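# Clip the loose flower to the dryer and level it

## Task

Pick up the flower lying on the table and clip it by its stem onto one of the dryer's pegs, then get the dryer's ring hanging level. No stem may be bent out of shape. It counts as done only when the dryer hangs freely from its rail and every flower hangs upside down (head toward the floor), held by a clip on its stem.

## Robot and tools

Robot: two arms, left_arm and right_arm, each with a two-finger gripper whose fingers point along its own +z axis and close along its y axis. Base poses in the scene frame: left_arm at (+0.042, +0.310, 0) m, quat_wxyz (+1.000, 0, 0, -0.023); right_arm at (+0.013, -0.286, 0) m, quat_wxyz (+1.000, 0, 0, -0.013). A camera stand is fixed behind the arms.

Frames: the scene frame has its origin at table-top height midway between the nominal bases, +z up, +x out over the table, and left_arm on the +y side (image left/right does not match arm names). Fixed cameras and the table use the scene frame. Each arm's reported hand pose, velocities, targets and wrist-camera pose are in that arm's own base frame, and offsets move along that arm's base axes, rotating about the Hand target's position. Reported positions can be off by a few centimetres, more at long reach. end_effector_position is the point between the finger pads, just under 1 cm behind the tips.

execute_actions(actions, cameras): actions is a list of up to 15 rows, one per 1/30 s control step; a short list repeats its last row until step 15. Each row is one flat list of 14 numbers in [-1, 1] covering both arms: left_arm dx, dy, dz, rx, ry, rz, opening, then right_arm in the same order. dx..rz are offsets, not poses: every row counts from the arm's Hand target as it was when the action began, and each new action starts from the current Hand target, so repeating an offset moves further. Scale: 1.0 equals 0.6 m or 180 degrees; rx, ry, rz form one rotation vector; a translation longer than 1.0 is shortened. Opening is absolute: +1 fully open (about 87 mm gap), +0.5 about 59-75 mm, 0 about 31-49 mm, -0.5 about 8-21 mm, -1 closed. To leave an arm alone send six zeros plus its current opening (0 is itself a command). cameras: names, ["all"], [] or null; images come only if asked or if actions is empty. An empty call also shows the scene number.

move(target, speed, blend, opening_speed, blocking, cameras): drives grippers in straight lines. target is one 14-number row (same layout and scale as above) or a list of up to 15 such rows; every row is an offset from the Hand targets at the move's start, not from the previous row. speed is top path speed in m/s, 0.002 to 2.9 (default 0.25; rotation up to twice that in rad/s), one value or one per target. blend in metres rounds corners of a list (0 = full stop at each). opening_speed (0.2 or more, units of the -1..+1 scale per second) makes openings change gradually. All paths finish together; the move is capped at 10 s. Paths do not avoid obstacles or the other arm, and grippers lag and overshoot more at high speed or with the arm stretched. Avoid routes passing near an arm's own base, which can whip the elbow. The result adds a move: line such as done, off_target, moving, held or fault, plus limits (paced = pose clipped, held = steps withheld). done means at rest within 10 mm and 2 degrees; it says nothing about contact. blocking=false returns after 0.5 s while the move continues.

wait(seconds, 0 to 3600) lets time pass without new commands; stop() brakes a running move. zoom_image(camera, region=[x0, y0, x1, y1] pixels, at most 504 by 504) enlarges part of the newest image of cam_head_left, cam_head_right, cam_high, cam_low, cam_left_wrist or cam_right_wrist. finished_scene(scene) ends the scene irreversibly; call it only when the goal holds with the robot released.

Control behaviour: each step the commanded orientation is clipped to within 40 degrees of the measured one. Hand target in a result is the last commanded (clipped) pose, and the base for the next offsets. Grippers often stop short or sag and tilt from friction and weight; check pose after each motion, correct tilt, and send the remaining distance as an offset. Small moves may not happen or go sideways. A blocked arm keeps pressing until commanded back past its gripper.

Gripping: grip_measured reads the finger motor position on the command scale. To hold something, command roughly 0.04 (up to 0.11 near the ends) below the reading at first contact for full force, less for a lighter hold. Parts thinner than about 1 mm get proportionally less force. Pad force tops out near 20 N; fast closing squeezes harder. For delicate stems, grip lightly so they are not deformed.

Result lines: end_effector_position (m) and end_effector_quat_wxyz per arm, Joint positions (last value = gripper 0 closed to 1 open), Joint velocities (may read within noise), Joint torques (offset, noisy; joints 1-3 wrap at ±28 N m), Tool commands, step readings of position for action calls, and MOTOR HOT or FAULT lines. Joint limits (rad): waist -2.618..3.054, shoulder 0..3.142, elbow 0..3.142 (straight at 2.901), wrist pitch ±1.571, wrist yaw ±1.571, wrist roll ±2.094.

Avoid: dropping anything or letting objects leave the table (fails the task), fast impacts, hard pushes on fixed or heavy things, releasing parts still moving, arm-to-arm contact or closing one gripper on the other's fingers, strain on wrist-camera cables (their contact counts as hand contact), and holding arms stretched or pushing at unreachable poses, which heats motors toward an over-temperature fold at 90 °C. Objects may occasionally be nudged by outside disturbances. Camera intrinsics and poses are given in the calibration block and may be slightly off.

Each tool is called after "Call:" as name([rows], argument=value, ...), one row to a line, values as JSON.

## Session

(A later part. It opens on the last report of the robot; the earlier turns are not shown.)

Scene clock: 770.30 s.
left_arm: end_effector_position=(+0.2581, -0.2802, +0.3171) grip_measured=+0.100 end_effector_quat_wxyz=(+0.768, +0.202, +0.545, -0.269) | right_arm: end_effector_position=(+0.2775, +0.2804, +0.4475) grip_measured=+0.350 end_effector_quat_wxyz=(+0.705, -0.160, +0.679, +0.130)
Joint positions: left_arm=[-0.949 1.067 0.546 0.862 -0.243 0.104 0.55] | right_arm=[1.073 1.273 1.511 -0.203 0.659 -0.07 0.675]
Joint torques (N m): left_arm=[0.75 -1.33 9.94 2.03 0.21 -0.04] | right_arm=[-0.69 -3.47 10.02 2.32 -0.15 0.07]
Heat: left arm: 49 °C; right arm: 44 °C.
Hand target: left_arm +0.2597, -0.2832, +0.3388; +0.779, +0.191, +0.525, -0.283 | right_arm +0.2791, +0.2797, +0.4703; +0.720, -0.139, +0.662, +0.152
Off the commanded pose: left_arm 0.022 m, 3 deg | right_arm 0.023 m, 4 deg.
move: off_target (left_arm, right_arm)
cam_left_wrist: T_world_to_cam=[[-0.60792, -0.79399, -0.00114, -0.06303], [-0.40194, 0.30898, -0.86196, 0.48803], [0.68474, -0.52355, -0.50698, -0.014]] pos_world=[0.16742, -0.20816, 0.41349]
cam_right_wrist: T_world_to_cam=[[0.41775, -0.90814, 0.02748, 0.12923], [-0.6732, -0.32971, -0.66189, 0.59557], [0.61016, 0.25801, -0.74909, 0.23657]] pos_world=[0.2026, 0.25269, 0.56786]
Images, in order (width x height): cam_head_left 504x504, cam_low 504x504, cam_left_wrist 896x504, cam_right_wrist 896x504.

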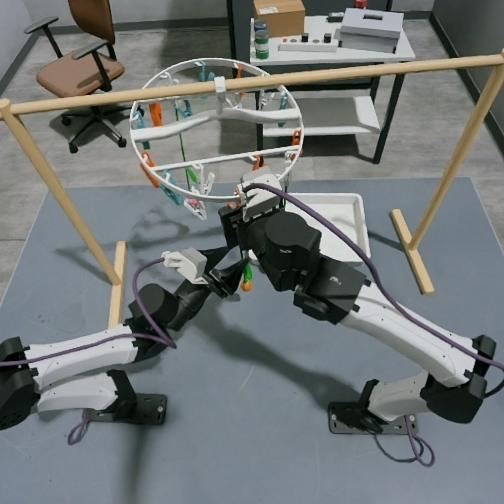

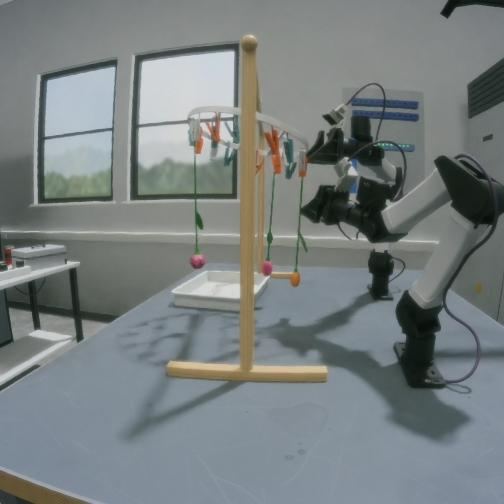

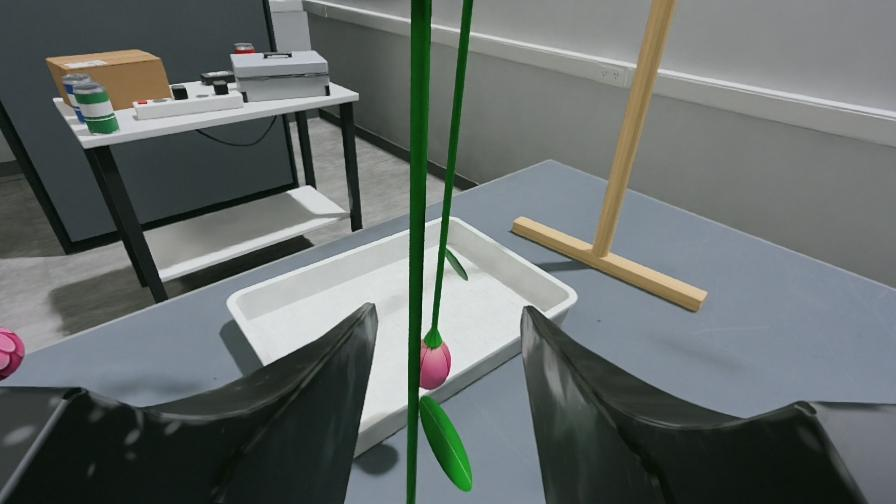

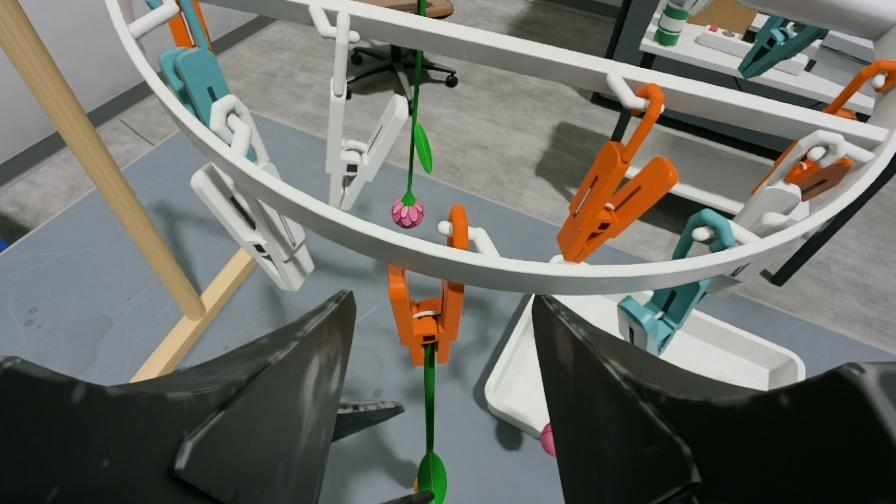

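Call:
wait(seconds=0.3, cameras=["cam_right_wrist","cam_left_wrist","cam_head_left"])

Scene clock: 771.63 s.
left_arm: end_effector_position=(+0.2580, -0.2803, +0.3171) grip_measured=+0.100 end_effector_quat_wxyz=(+0.768, +0.202, +0.545, -0.269) | right_arm: end_effector_position=(+0.2775, +0.2804, +0.4474) grip_measured=+0.350 end_effector_quat_wxyz=(+0.705, -0.160, +0.679, +0.130)
Joint positions: left_arm=[-0.949 1.067 0.546 0.862 -0.243 0.104 0.55] | right_arm=[1.073 1.273 1.511 -0.203 0.659 -0.07 0.675]
Joint torques (N m): left_arm=[0.75 -1.33 9.94 2.04 0.22 -0.03] | right_arm=[-0.69 -3.49 9.95 2.32 -0.17 0.07]
Heat: left arm: 48 °C; right arm: 44 °C.
Hand target: left_arm +0.2597, -0.2832, +0.3387; +0.779, +0.192, +0.526, -0.283 | right_arm +0.2791, +0.2797, +0.4703; +0.720, -0.140, +0.662, +0.152
Tool commands: left_gripper/opening=+0.1 right_gripper/opening=+0.35
Off the commanded pose: left_arm 0.022 m, 3 deg | right_arm 0.023 m, 4 deg.
wait: 0.30 s; at rest from the start
cam_left_wrist: T_world_to_cam=[[-0.60819, -0.79379, -0.00126, -0.06289], [-0.40176, 0.30919, -0.86197, 0.48805], [0.68462, -0.52373, -0.50696, -0.01402]] pos_world=[0.16742, -0.20816, 0.41349]
cam_right_wrist: T_world_to_cam=[[0.41812, -0.90797, 0.02772, 0.12907], [-0.67317, -0.3302, -0.66167, 0.59559], [0.60993, 0.258, -0.74928, 0.23669]] pos_world=[0.2026, 0.25279, 0.56786]
Images, in order (width x height): cam_head_left 504x504, cam_left_wrist 896x504, cam_right_wrist 896x504.

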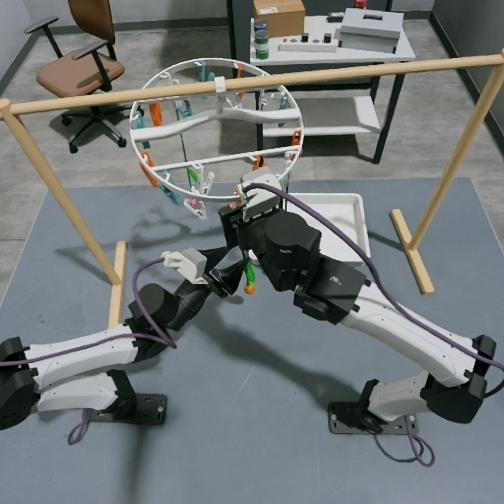

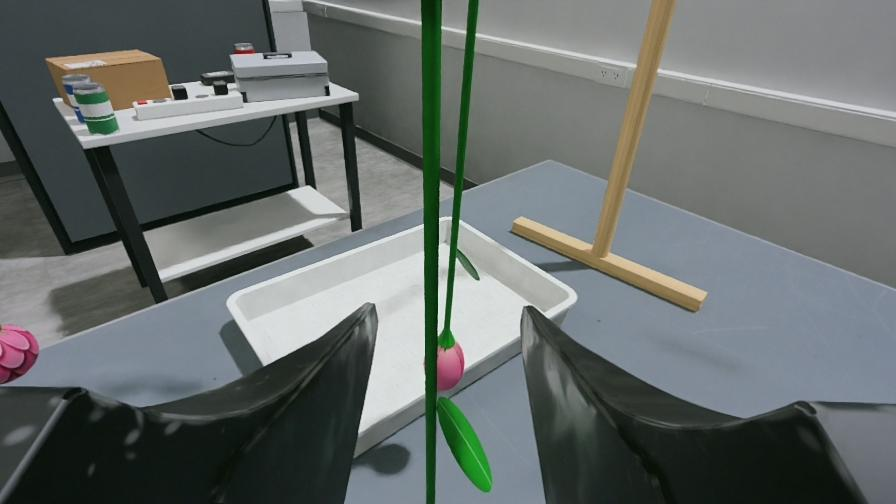

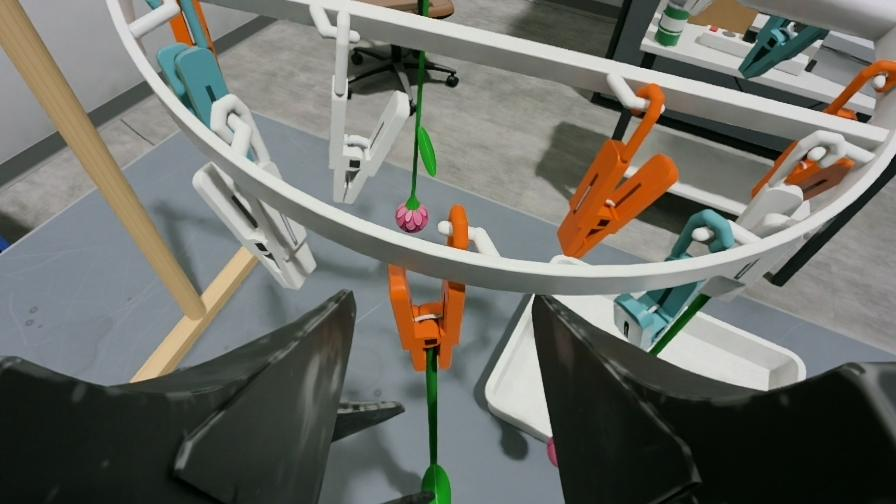

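Call:
move(target=[0,0,0,0,0,0,-0.95,0.002,0.0133,0.0083,0,0,0,0.35], speed=0.06, opening_speed=0.9, cameras=["cam_right_wrist","cam_left_wrist"])

Scene clock: 778.27 s.
left_arm: end_effector_position=(+0.2580, -0.2803, +0.3172) grip_measured=-0.950 end_effector_quat_wxyz=(+0.768, +0.202, +0.545, -0.269) | right_arm: end_effector_position=(+0.2801, +0.2854, +0.4470) grip_measured=+0.350 end_effector_quat_wxyz=(+0.699, -0.165, +0.684, +0.125)
Joint positions: left_arm=[-0.949 1.067 0.546 0.862 -0.243 0.104 0.025] | right_arm=[1.073 1.303 1.55 -0.236 0.659 -0.066 0.675]
Joint torques (N m): left_arm=[0.76 -1.32 9.95 2.04 0.22 -0.03] | right_arm=[0.24 -3.43 10.4 2.55 -0.05 0.02]
Heat: left arm: 47 °C; right arm: 45 °C.
Hand target: left_arm +0.2597, -0.2832, +0.3388; +0.779, +0.191, +0.525, -0.283 | right_arm +0.2803, +0.2877, +0.4753; +0.720, -0.139, +0.662, +0.152
Off the commanded pose: left_arm 0.022 m, 3 deg | right_arm 0.028 m, 5 deg.
move: off_target (right_arm)
cam_left_wrist: T_world_to_cam=[[-0.60821, -0.79378, -0.00112, -0.06295], [-0.40158, 0.30891, -0.86215, 0.48812], [0.6847, -0.52392, -0.50665, -0.01415]] pos_world=[0.16742, -0.20816, 0.41359]
cam_right_wrist: T_world_to_cam=[[0.41856, -0.9074, 0.03782, 0.12768], [-0.68104, -0.34115, -0.64792, 0.59794], [0.60083, 0.24543, -0.76077, 0.24482]] pos_world=[0.20668, 0.25976, 0.56884]
Images, in order (width x height): cam_left_wrist 896x504, cam_right_wrist 896x504.

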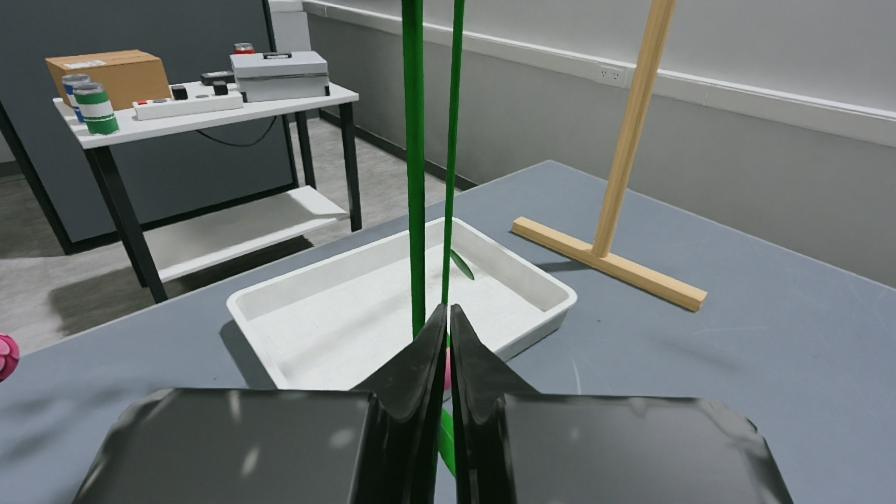

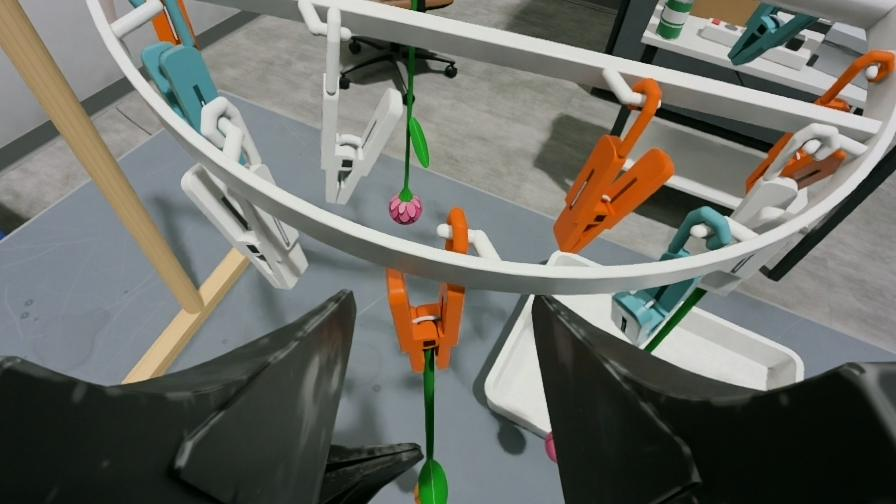

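Call:
move([
  [0,0,0,0,0,0,0.1,0,0,0,0,0,0,0.0],
  [0.0357,-0.008,0.0,0,0,0,0.1,-0.001,0.006,0.002,0,0,0,0.0],
], speed=0.06, cameras=["cam_right_wrist","cam_left_wrist"])

Scene clock: 783.20 s.
left_arm: end_effector_position=(+0.2791, -0.2847, +0.3178) grip_measured=+0.100 end_effector_quat_wxyz=(+0.769, +0.201, +0.545, -0.268) | right_arm: end_effector_position=(+0.2787, +0.2899, +0.4483) grip_measured=+0.000 end_effector_quat_wxyz=(+0.698, -0.168, +0.684, +0.128)
Joint positions: left_arm=[-0.884 1.148 0.591 0.894 -0.184 0.083 0.55] | right_arm=[1.081 1.313 1.564 -0.24 0.658 -0.066 0.5]
Joint torques (N m): left_arm=[0.72 -1.8 9.88 2.06 0.21 -0.06] | right_arm=[0.35 -3.48 10.37 2.56 0.03 0.01]
Heat: left arm: 47 °C; right arm: 46 °C.
Hand target: left_arm +0.2810, -0.2880, +0.3388; +0.779, +0.192, +0.525, -0.283 | right_arm +0.2796, +0.2913, +0.4766; +0.720, -0.140, +0.662, +0.152
Off the commanded pose: left_arm 0.021 m, 3 deg | right_arm 0.028 m, 6 deg.
move: off_target (left_arm, right_arm)
cam_left_wrist: T_world_to_cam=[[-0.6065, -0.79508, -0.00095, -0.05442], [-0.40216, 0.30781, -0.86228, 0.49829], [0.68588, -0.52259, -0.50643, -0.03066]] pos_world=[0.18842, -0.21267, 0.41409]
cam_right_wrist: T_world_to_cam=[[0.4269, -0.90351, 0.03788, 0.12878], [-0.67822, -0.34759, -0.64745, 0.60012], [0.59815, 0.25071, -0.76116, 0.24485]] pos_world=[0.20558, 0.26357, 0.57004]
Images, in order (width x height): cam_left_wrist 896x504, cam_right_wrist 896x504.

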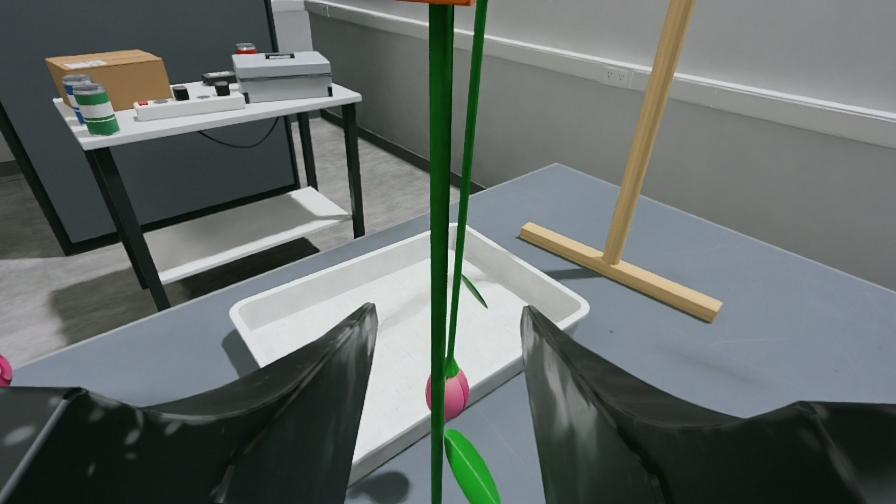

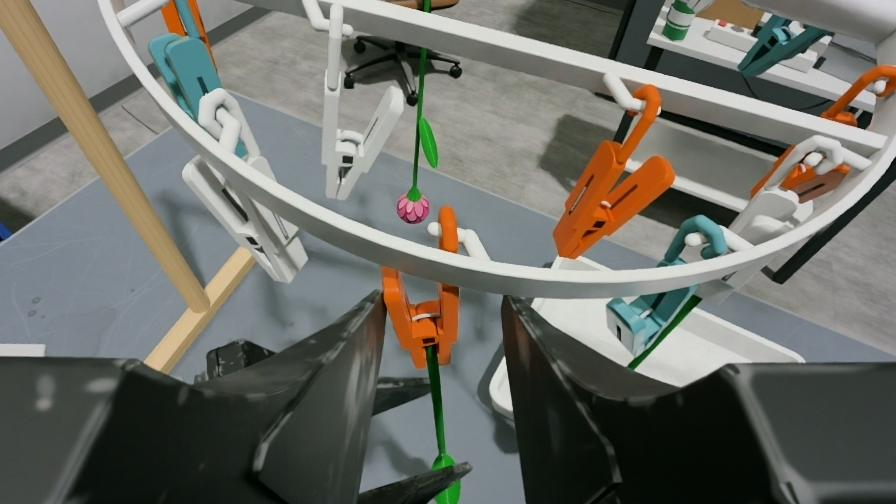

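Call:
move(target=[0,0,0,0,0,0,0.1,0,0,0,0,0,0,-0.25], opening_speed=0.5, cameras=["cam_right_wrist","cam_left_wrist"])

Scene clock: 788.17 s.
left_arm: end_effector_position=(+0.2790, -0.2848, +0.3179) grip_measured=+0.100 end_effector_quat_wxyz=(+0.769, +0.202, +0.545, -0.268) | right_arm: end_effector_position=(+0.2785, +0.2899, +0.4489) grip_measured=-0.249 end_effector_quat_wxyz=(+0.699, -0.168, +0.683, +0.129)
Joint positions: left_arm=[-0.884 1.148 0.591 0.894 -0.183 0.082 0.55] | right_arm=[1.081 1.313 1.565 -0.24 0.658 -0.066 0.375]
Joint torques (N m): left_arm=[0.73 -1.78 9.89 2.05 0.21 -0.07] | right_arm=[0.21 -3.45 10.22 2.56 0.04 0.02]
Heat: left arm: 48 °C; right arm: 46 °C.
Hand target: left_arm +0.2811, -0.2880, +0.3388; +0.779, +0.191, +0.525, -0.283 | right_arm +0.2796, +0.2913, +0.4766; +0.720, -0.140, +0.662, +0.152
Off the commanded pose: left_arm 0.021 m, 3 deg | right_arm 0.028 m, 5 deg.
move: done
cam_left_wrist: T_world_to_cam=[[-0.60719, -0.79455, -0.0007, -0.05434], [-0.40173, 0.30776, -0.8625, 0.49834], [0.68551, -0.52342, -0.50606, -0.0308]] pos_world=[0.18832, -0.21266, 0.41419]
cam_right_wrist: T_world_to_cam=[[0.42725, -0.90338, 0.03692, 0.12911], [-0.67765, -0.34699, -0.64837, 0.60055], [0.59853, 0.252, -0.76043, 0.24464]] pos_world=[0.20538, 0.26337, 0.57064]
Images, in order (width x height): cam_left_wrist 896x504, cam_right_wrist 896x504.

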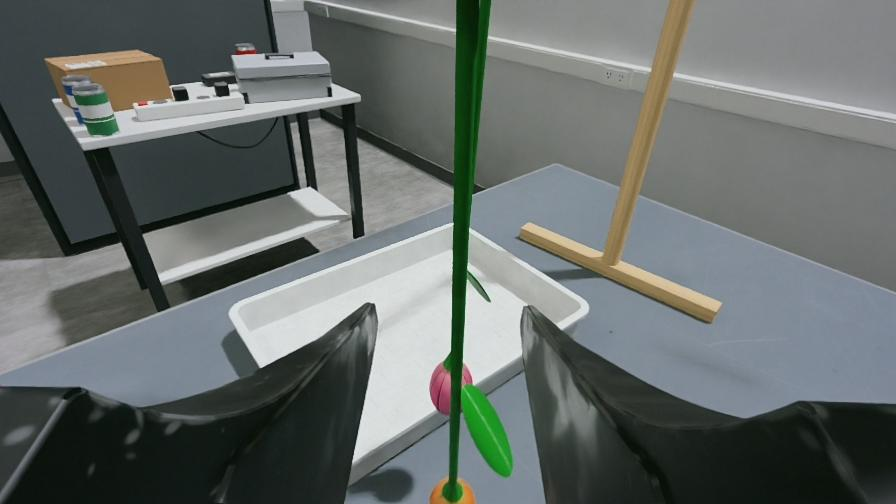

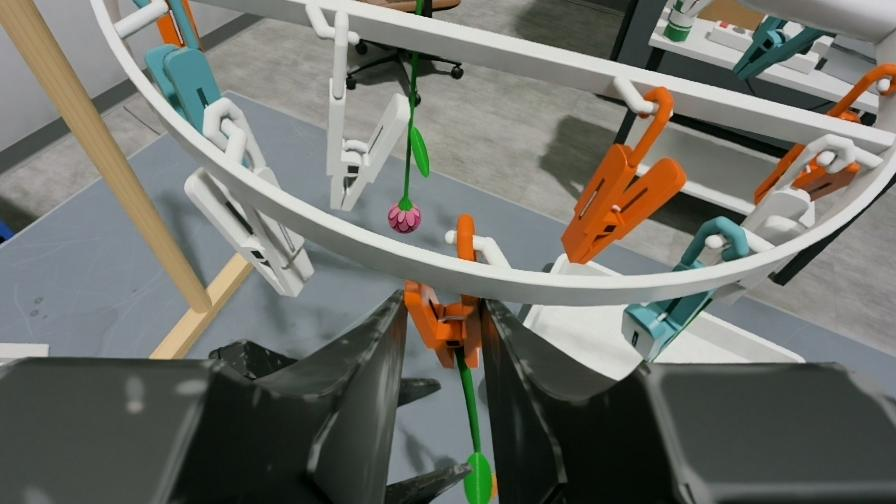

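Call:
move(target=[0,0,0,0,0,0,-0.95,0,0,0,0,0,0,-0.25], opening_speed=0.8, cameras=["cam_right_wrist","cam_left_wrist"])

Scene clock: 793.37 s.
left_arm: end_effector_position=(+0.2790, -0.2848, +0.3179) grip_measured=-0.950 end_effector_quat_wxyz=(+0.769, +0.202, +0.545, -0.268) | right_arm: end_effector_position=(+0.2785, +0.2899, +0.4489) grip_measured=-0.249 end_effector_quat_wxyz=(+0.699, -0.168, +0.683, +0.129)
Joint positions: left_arm=[-0.884 1.148 0.591 0.894 -0.183 0.082 0.025] | right_arm=[1.081 1.313 1.565 -0.24 0.658 -0.066 0.375]
Joint torques (N m): left_arm=[0.73 -1.78 9.88 2.05 0.2 -0.07] | right_arm=[0.25 -3.44 10.32 2.56 0.04 0.02]
Heat: left arm: 48 °C; right arm: 47 °C.
Hand target: left_arm +0.2811, -0.2880, +0.3388; +0.779, +0.191, +0.525, -0.283 | right_arm +0.2796, +0.2913, +0.4766; +0.720, -0.140, +0.662, +0.152
Off the commanded pose: left_arm 0.021 m, 3 deg | right_arm 0.028 m, 5 deg.
move: done
cam_left_wrist: T_world_to_cam=[[-0.60719, -0.79455, -0.0007, -0.05434], [-0.40173, 0.30776, -0.8625, 0.49834], [0.68551, -0.52342, -0.50606, -0.0308]] pos_world=[0.18832, -0.21266, 0.41419]
cam_right_wrist: T_world_to_cam=[[0.42725, -0.90338, 0.03692, 0.12911], [-0.67765, -0.34699, -0.64837, 0.60055], [0.59853, 0.252, -0.76043, 0.24464]] pos_world=[0.20538, 0.26337, 0.57064]
Images, in order (width x height): cam_left_wrist 896x504, cam_right_wrist 896x504.

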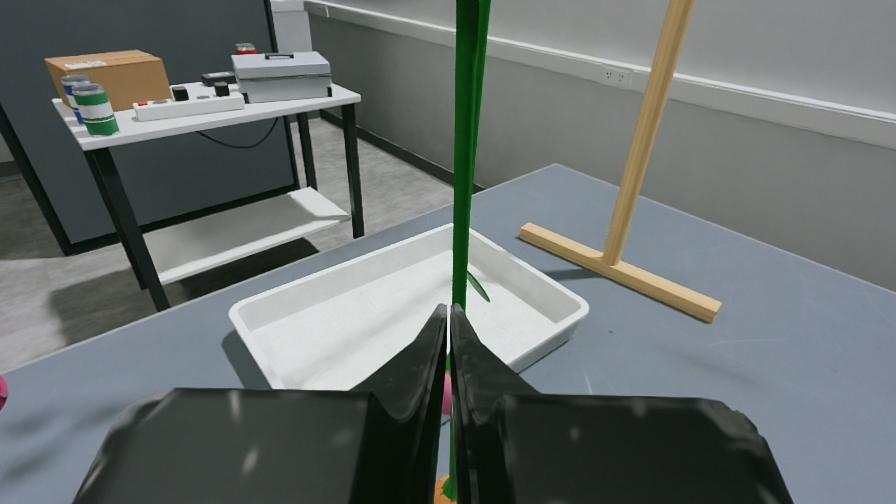

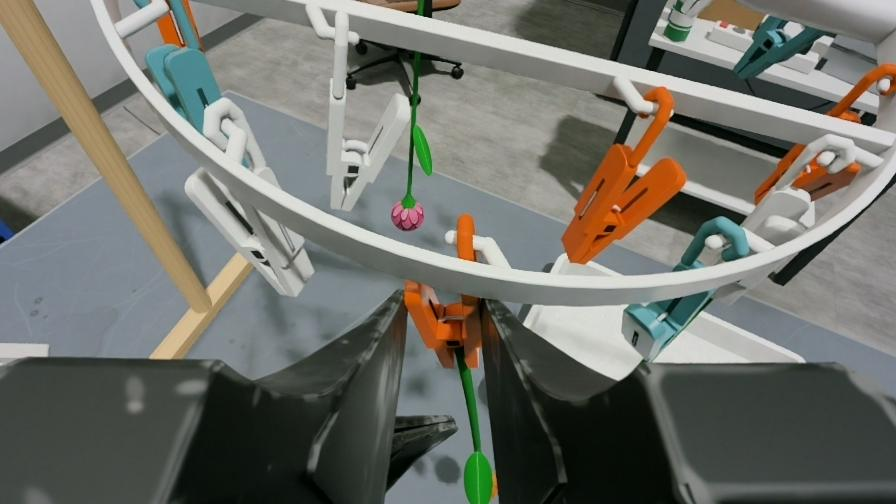

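Call:
move([
  [0,0,0,0,0,0,0.0,0,0,0,0,0,0,-0.25],
  [0.031,-0.0253,0.0,0,0,0,0.0,0,0,0,0,0,0,-0.25],
  [0.031,-0.0253,0.0,0,0,0,-0.95,0,0,0,0,0,0,-0.25],
], speed=0.07, cameras=["cam_right_wrist","cam_left_wrist"])

Scene clock: 796.47 s.
left_arm: end_effector_position=(+0.2969, -0.3003, +0.3185) grip_measured=-0.824 end_effector_quat_wxyz=(+0.768, +0.202, +0.544, -0.270) | right_arm: end_effector_position=(+0.2785, +0.2899, +0.4489) grip_measured=-0.249 end_effector_quat_wxyz=(+0.699, -0.168, +0.683, +0.129)
Joint positions: left_arm=[-0.866 1.256 0.658 0.934 -0.163 0.075 0.088] | right_arm=[1.081 1.313 1.565 -0.24 0.658 -0.066 0.375]
Joint torques (N m): left_arm=[0.76 -2.56 9.78 2.06 0.17 -0.07] | right_arm=[0.28 -3.44 10.3 2.56 0.02 0.02]
Heat: left arm: 48 °C; right arm: 47 °C.
Hand target: left_arm +0.2997, -0.3031, +0.3388; +0.779, +0.191, +0.525, -0.283 | right_arm +0.2796, +0.2913, +0.4766; +0.720, -0.140, +0.662, +0.152
Off the commanded pose: left_arm 0.021 m, 3 deg | right_arm 0.028 m, 5 deg.
move: off_target (left_arm); target 3's new opening was sent with left_arm's hand 0.021 m and 3 deg from that target
cam_left_wrist: T_world_to_cam=[[-0.60934, -0.79291, -0.00044, -0.05477], [-0.4007, 0.30841, -0.86274, 0.5108], [0.68421, -0.52553, -0.50565, -0.05118]] pos_world=[0.20633, -0.22786, 0.41479]
cam_right_wrist: T_world_to_cam=[[0.42725, -0.90338, 0.03692, 0.12911], [-0.67765, -0.34699, -0.64837, 0.60055], [0.59853, 0.252, -0.76043, 0.24464]] pos_world=[0.20538, 0.26337, 0.57064]
Images, in order (width x height): cam_left_wrist 896x504, cam_right_wrist 896x504.

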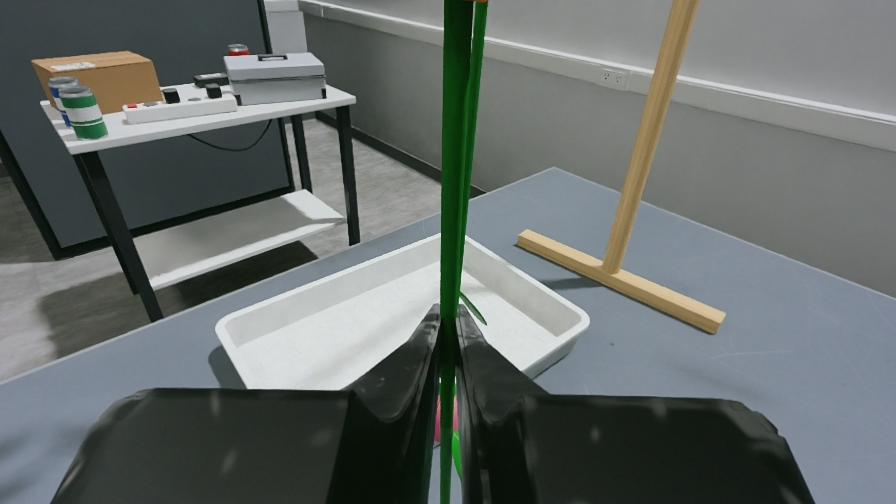

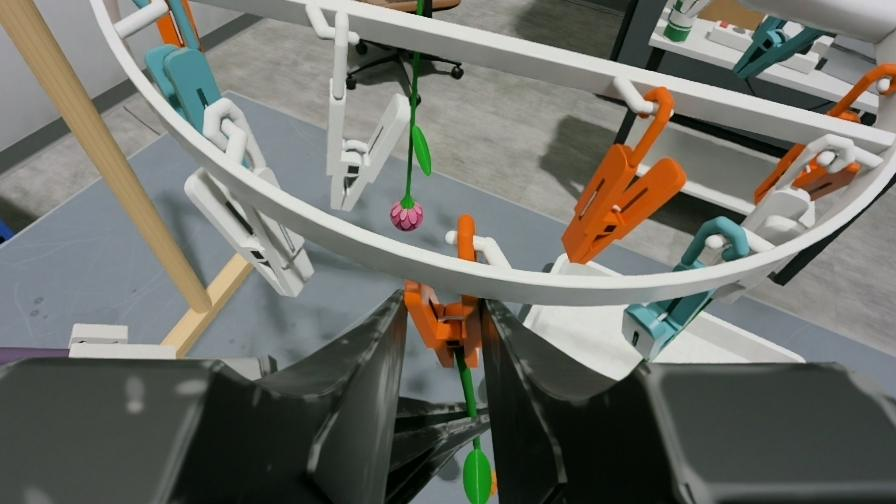

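Call:
move(target=[0,0,0,0,0,0,-0.97,0,0,0,0,0,0,-0.85], opening_speed=0.6, cameras=["cam_right_wrist","cam_left_wrist","cam_low"])

Scene clock: 798.67 s.
left_arm: end_effector_position=(+0.2969, -0.3003, +0.3185) grip_measured=-0.824 end_effector_quat_wxyz=(+0.768, +0.202, +0.544, -0.270) | right_arm: end_effector_position=(+0.2785, +0.2897, +0.4497) grip_measured=-0.309 end_effector_quat_wxyz=(+0.699, -0.167, +0.683, +0.129)
Joint positions: left_arm=[-0.866 1.256 0.658 0.934 -0.163 0.075 0.088] | right_arm=[1.081 1.313 1.567 -0.239 0.659 -0.066 0.346]
Joint torques (N m): left_arm=[0.75 -2.56 9.8 2.06 0.17 -0.07] | right_arm=[0.27 -3.41 10.13 2.57 0.02 0.02]
Heat: left arm: 48 °C; right arm: 47 °C.
Hand target: left_arm +0.2997, -0.3031, +0.3387; +0.779, +0.191, +0.526, -0.283 | right_arm +0.2796, +0.2912, +0.4767; +0.720, -0.139, +0.662, +0.152
Off the commanded pose: left_arm 0.021 m, 3 deg | right_arm 0.027 m, 5 deg.
move: done
cam_left_wrist: T_world_to_cam=[[-0.60934, -0.79291, -0.00044, -0.05477], [-0.4007, 0.30841, -0.86274, 0.5108], [0.68421, -0.52553, -0.50565, -0.05118]] pos_world=[0.20633, -0.22786, 0.41479]
cam_right_wrist: T_world_to_cam=[[0.4265, -0.90378, 0.03582, 0.1297], [-0.67733, -0.34538, -0.64957, 0.60086], [0.59943, 0.25278, -0.75946, 0.24437]] pos_world=[0.20518, 0.26297, 0.57125]
Images, in order (width x height): cam_low 504x504, cam_left_wrist 896x504, cam_right_wrist 896x504.

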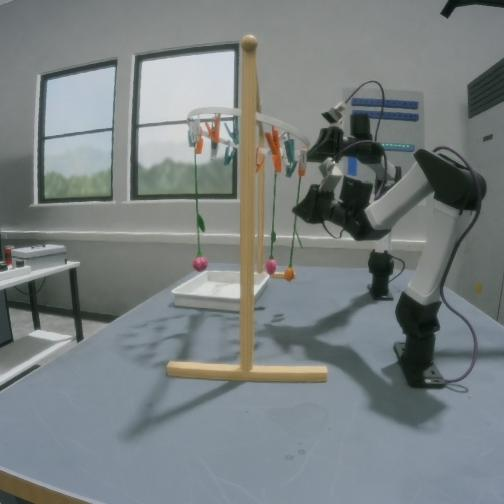

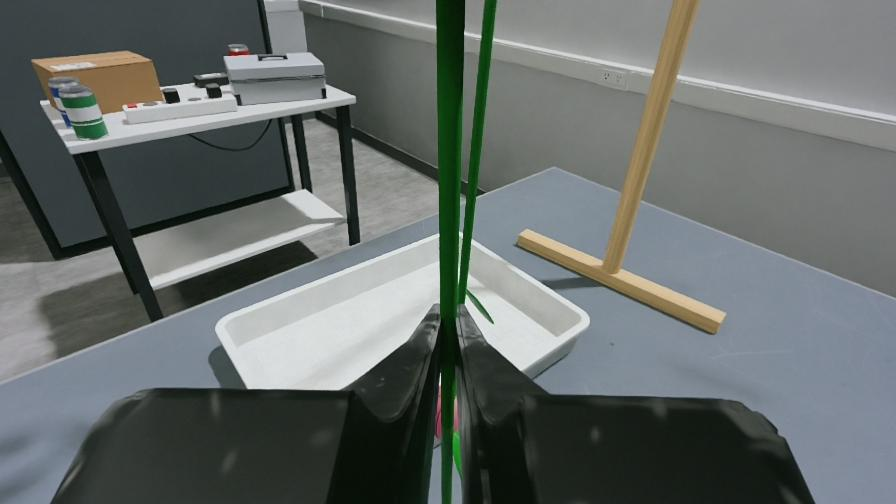

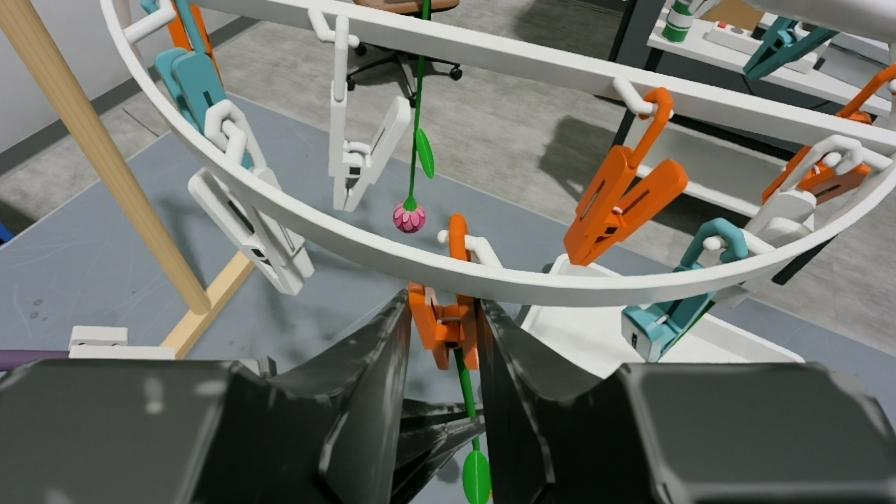

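Call:
zoom_image(camera="cam_right_wrist", region=[360, 240, 540, 440])

Call:
zoom_image(camera="cam_low", region=[260, 110, 340, 230])

Scaled by 2.520 from the camera's image (finer frame: 1280x720).

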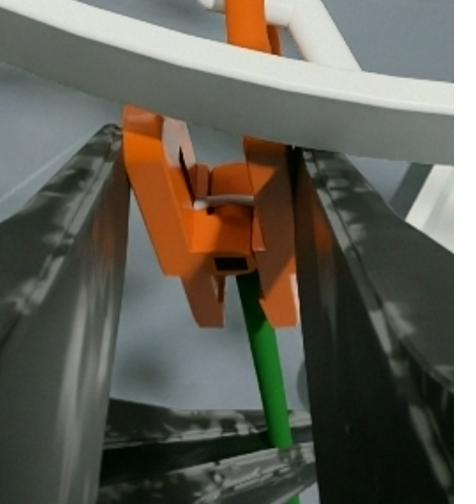

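Scaled by 4.200 from the camera's image (finer frame: 720x720).

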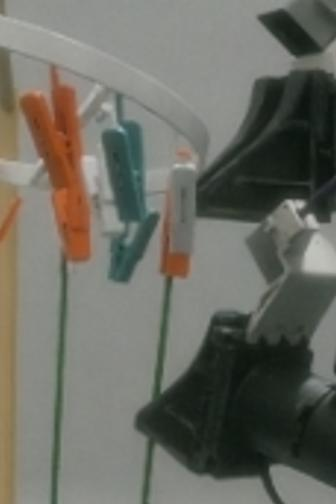

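Call:
move(target=[0,0,-0.08,0,0,0,-0.97,0,0,0,0,0,0,-0.85], speed=0.06, cameras=["cam_right_wrist","cam_left_wrist","cam_low"])

Call:
zoom_image(camera="cam_right_wrist", region=[360, 240, 540, 440])

Call:
zoom_image(camera="cam_low", region=[260, 110, 340, 230])

Scene clock: 803.13 s.
left_arm: end_effector_position=(+0.2996, -0.3035, +0.2898) grip_measured=-0.824 end_effector_quat_wxyz=(+0.777, +0.195, +0.532, -0.274) | right_arm: end_effector_position=(+0.2785, +0.2897, +0.4497) grip_measured=-0.309 end_effector_quat_wxyz=(+0.699, -0.167, +0.683, +0.129)
Joint positions: left_arm=[-0.866 1.365 0.57 1.166 -0.163 0.075 0.088] | right_arm=[1.081 1.313 1.567 -0.239 0.659 -0.066 0.346]
Joint torques (N m): left_arm=[0.75 -3.1 5.44 2.1 0.16 -0.07] | right_arm=[0.27 -3.4 10.15 2.56 0.03 0.02]
Heat: left arm: 48 °C; right arm: 47 °C.
Hand target: left_arm +0.2997, -0.3031, +0.2909; +0.779, +0.191, +0.525, -0.283 | right_arm +0.2796, +0.2912, +0.4767; +0.720, -0.139, +0.662, +0.152
Off the commanded pose: left_arm 0.001 m, 1 deg | right_arm 0.027 m, 5 deg.
move: done
cam_left_wrist: T_world_to_cam=[[-0.60949, -0.79276, 0.00684, -0.05769], [-0.38111, 0.28542, -0.87937, 0.48004], [0.69518, -0.53858, -0.47609, -0.08515]] pos_world=[0.20698, -0.22861, 0.38199]
cam_right_wrist: T_world_to_cam=[[0.4265, -0.90378, 0.03582, 0.1297], [-0.67733, -0.34538, -0.64957, 0.60086], [0.59943, 0.25278, -0.75946, 0.24437]] pos_world=[0.20518, 0.26297, 0.57125]
Images, in order (width x height): cam_low 504x504, cam_left_wrist 896x504, cam_right_wrist 896x504.

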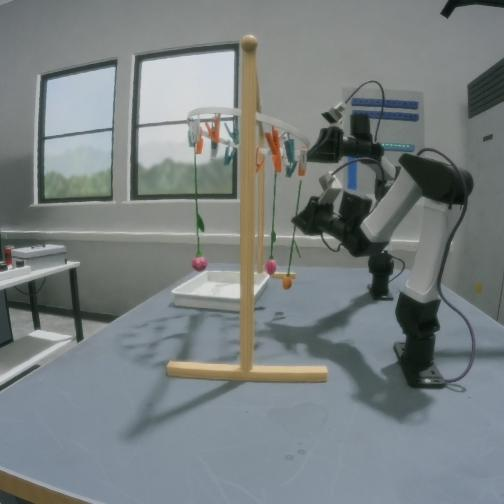

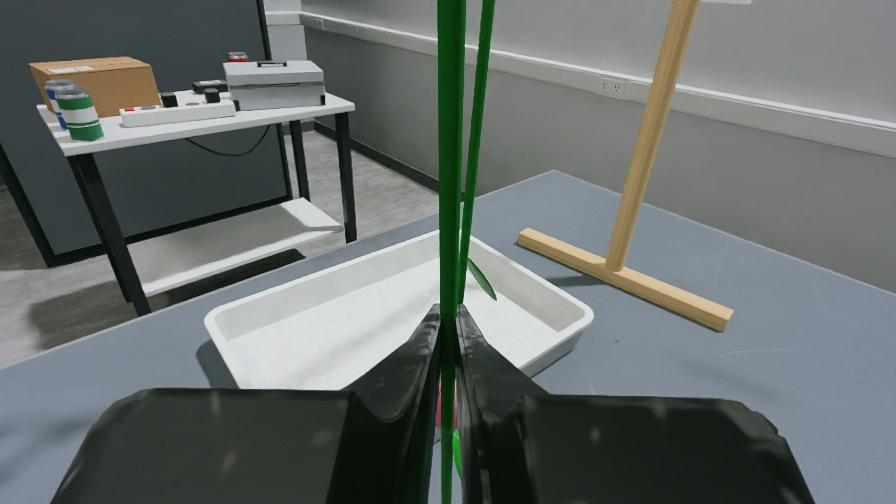

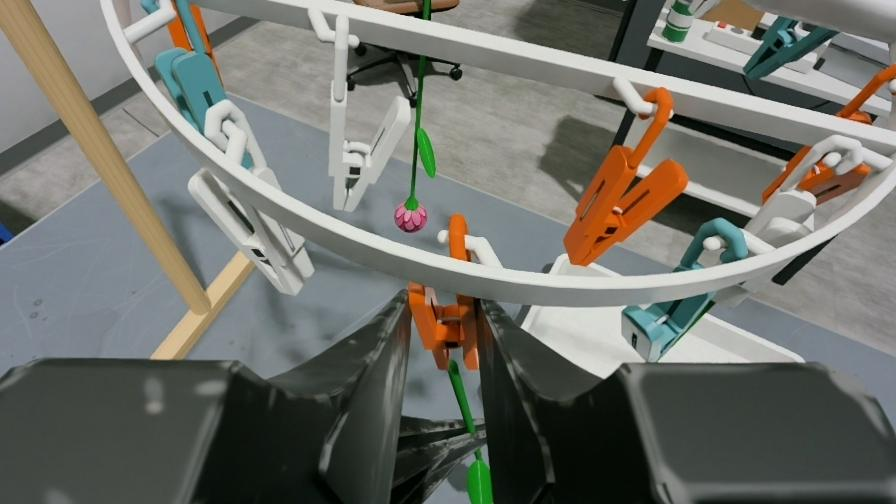

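Scaled by 2.520 from the camera's image (finer frame: 1280x720).

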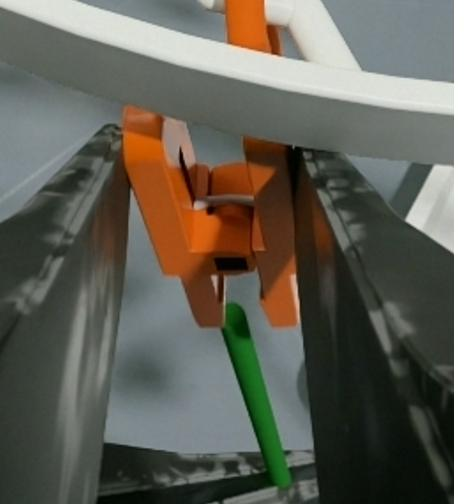

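Scaled by 4.200 from the camera's image (finer frame: 720x720).

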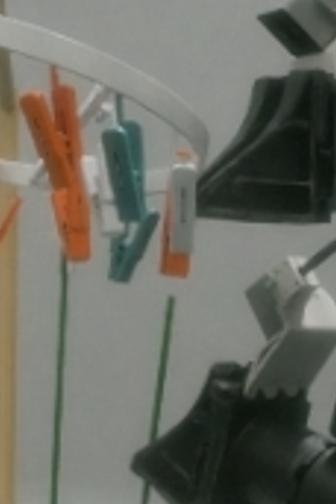

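Call:
move([
  [0,0,-0.05,0,0,0,-0.97,0,0,0,0,0,0,0.0],
  [-0.16,0.13,-0.05,0,0,0,-0.97,-0.122,-0.054,0,0,0,0,0.0],
  [0.05,0.5385,0.06,0.0315,0.0389,0.2,-0.97,-0.122,-0.054,0,0,0,0,0.0],
], speed=0.15, blend=[0.0,0.03,0], cameras=["all"])

Scene clock: 812.93 s.
left_arm: end_effector_position=(+0.3283, +0.0198, +0.3004) grip_measured=-0.824 end_effector_quat_wxyz=(+0.765, +0.032, +0.642, -0.016) | right_arm: end_effector_position=(+0.2085, +0.2621, +0.4730) grip_measured=+0.000 end_effector_quat_wxyz=(+0.717, -0.146, +0.665, +0.148)
Joint positions: left_arm=[0.209 0.75 0.528 0.403 0.276 -0.021 0.088] | right_arm=[1.336 1.148 1.49 -0.224 0.914 -0.106 0.5]
Joint torques (N m): left_arm=[0.76 0.28 10.51 2.23 0.11 0.04] | right_arm=[0.62 -3.12 5.81 1.91 -0.01 -0.05]
Heat: left arm: 48 °C; right arm: 47 °C.
Hand target: left_arm +0.3298, +0.0199, +0.3268; +0.785, +0.040, +0.618, -0.014 | right_arm +0.2064, +0.2588, +0.4767; +0.720, -0.139, +0.662, +0.152
Off the commanded pose: left_arm 0.026 m, 4 deg | right_arm 0.005 m, 1 deg.
move: off_target (left_arm)
cam_left_wrist: T_world_to_cam=[[-0.03233, -0.99934, -0.01642, 0.03754], [-0.63445, 0.03321, -0.77225, 0.46403], [0.77229, -0.01455, -0.6351, 0.08617]] pos_world=[0.22907, 0.02335, 0.41369]
cam_right_wrist: T_world_to_cam=[[0.42428, -0.90549, -0.0083, 0.15568], [-0.65261, -0.29941, -0.69602, 0.56389], [0.62776, 0.30073, -0.71797, 0.27304]] pos_world=[0.13055, 0.22769, 0.58981]

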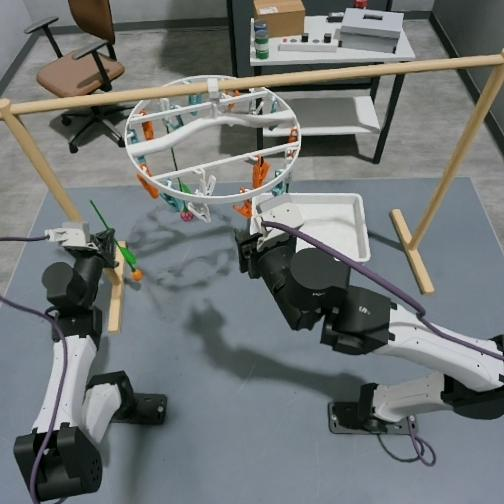

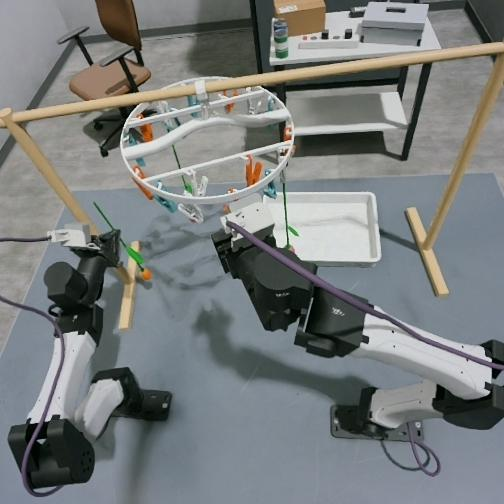

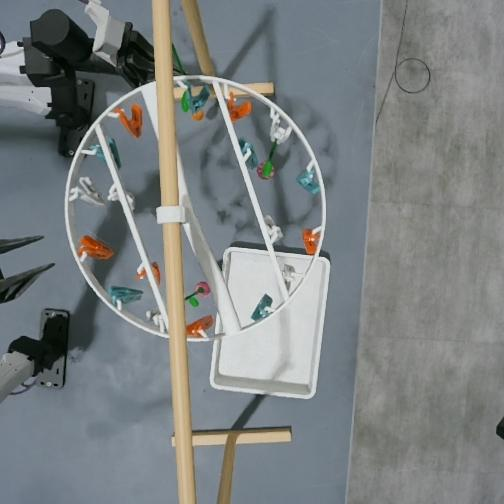

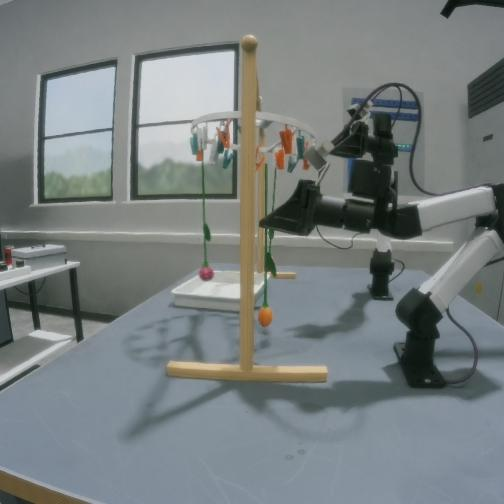

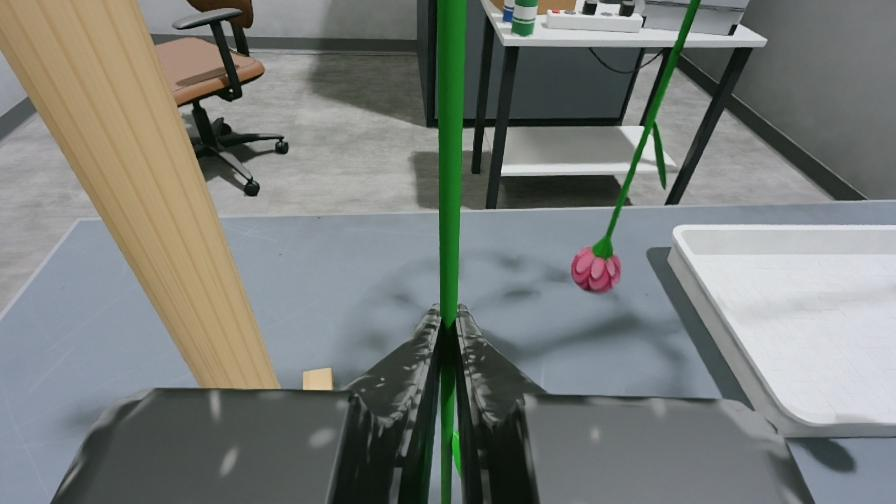

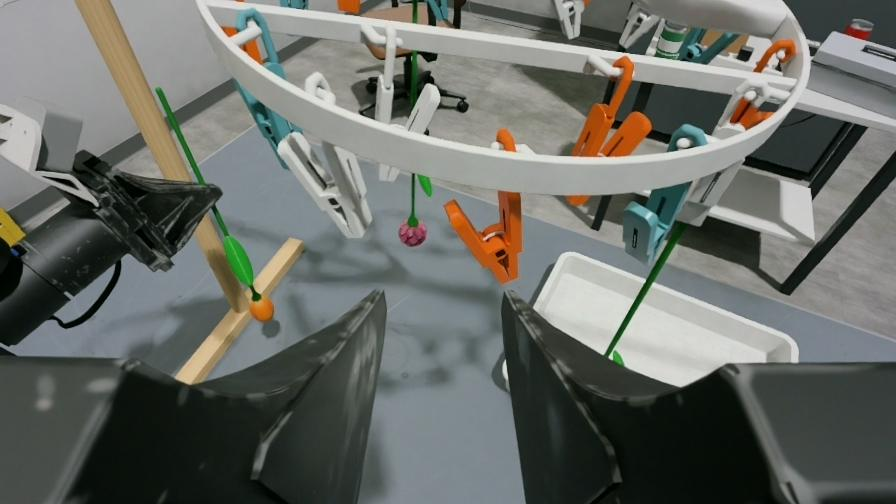

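Call:
move(target=[0,0,0,0,0,0,-0.97,-0.0295,-0.158,0.0388,0.111,-0.1752,0.094,0.0], speed=0.25, cameras=["cam_right_wrist","cam_low"])

Call:
zoom_image(camera="cam_low", region=[180, 70, 340, 230])

Scene clock: 817.67 s.
left_arm: end_effector_position=(+0.3282, +0.0193, +0.3004) grip_measured=-0.824 end_effector_quat_wxyz=(+0.765, +0.033, +0.642, -0.017) | right_arm: end_effector_position=(+0.1880, +0.1636, +0.4994) grip_measured=+0.000 end_effector_quat_wxyz=(+0.854, -0.146, +0.384, +0.319)
Joint positions: left_arm=[0.209 0.75 0.528 0.403 0.278 -0.021 0.088] | right_arm=[0.712 0.609 0.78 0.553 -0.006 0 0.5]
Joint torques (N m): left_arm=[0.75 0.28 10.48 2.23 0.09 0.04] | right_arm=[-0.54 2.33 5.78 1.52 -0.1 0.1]
Heat: left arm: 49 °C; right arm: 46 °C.
Hand target: left_arm +0.3298, +0.0199, +0.3268; +0.785, +0.040, +0.618, -0.014 | right_arm +0.1887, +0.1641, +0.4999; +0.855, -0.144, +0.380, +0.322
Off the commanded pose: left_arm 0.026 m, 4 deg | right_arm 0.001 m, 1 deg.
move: done
cam_right_wrist: T_world_to_cam=[[0.67813, -0.73495, 0.0001, -0.00443], [-0.10943, -0.1011, -0.98884, 0.55107], [0.72675, 0.67055, -0.14898, -0.02897]] pos_world=[0.08436, 0.07189, 0.5406]
Images, in order (width x height): cam_low 504x504, cam_right_wrist 896x504.

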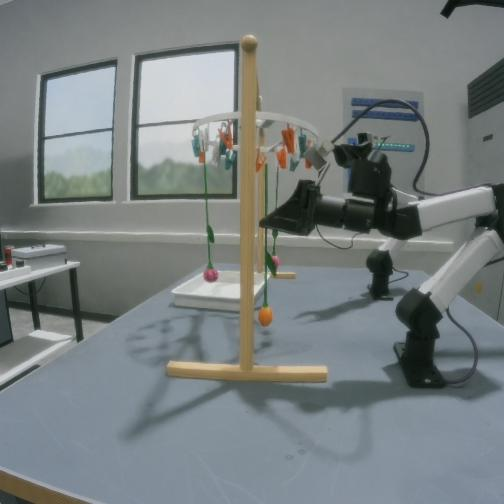

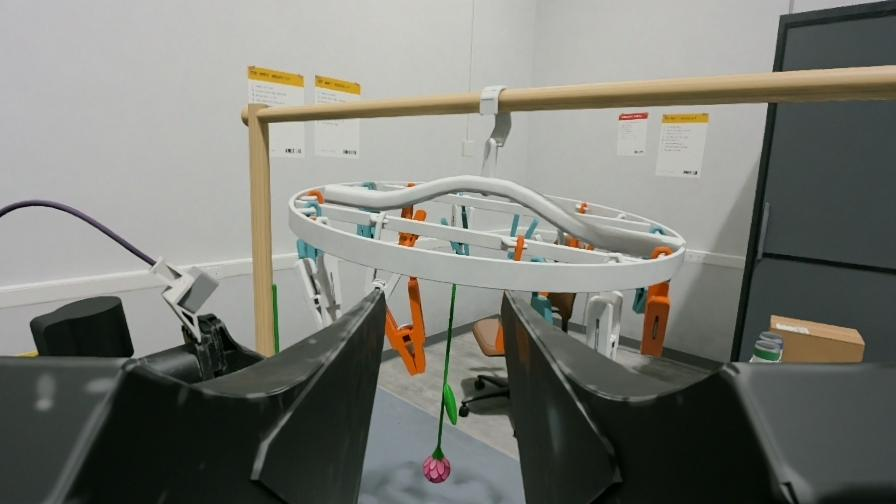

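Scaled by 3.150 from the camera's image (finer frame: 720x720).

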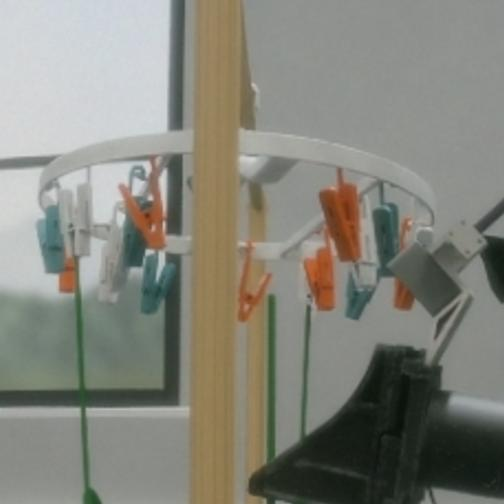

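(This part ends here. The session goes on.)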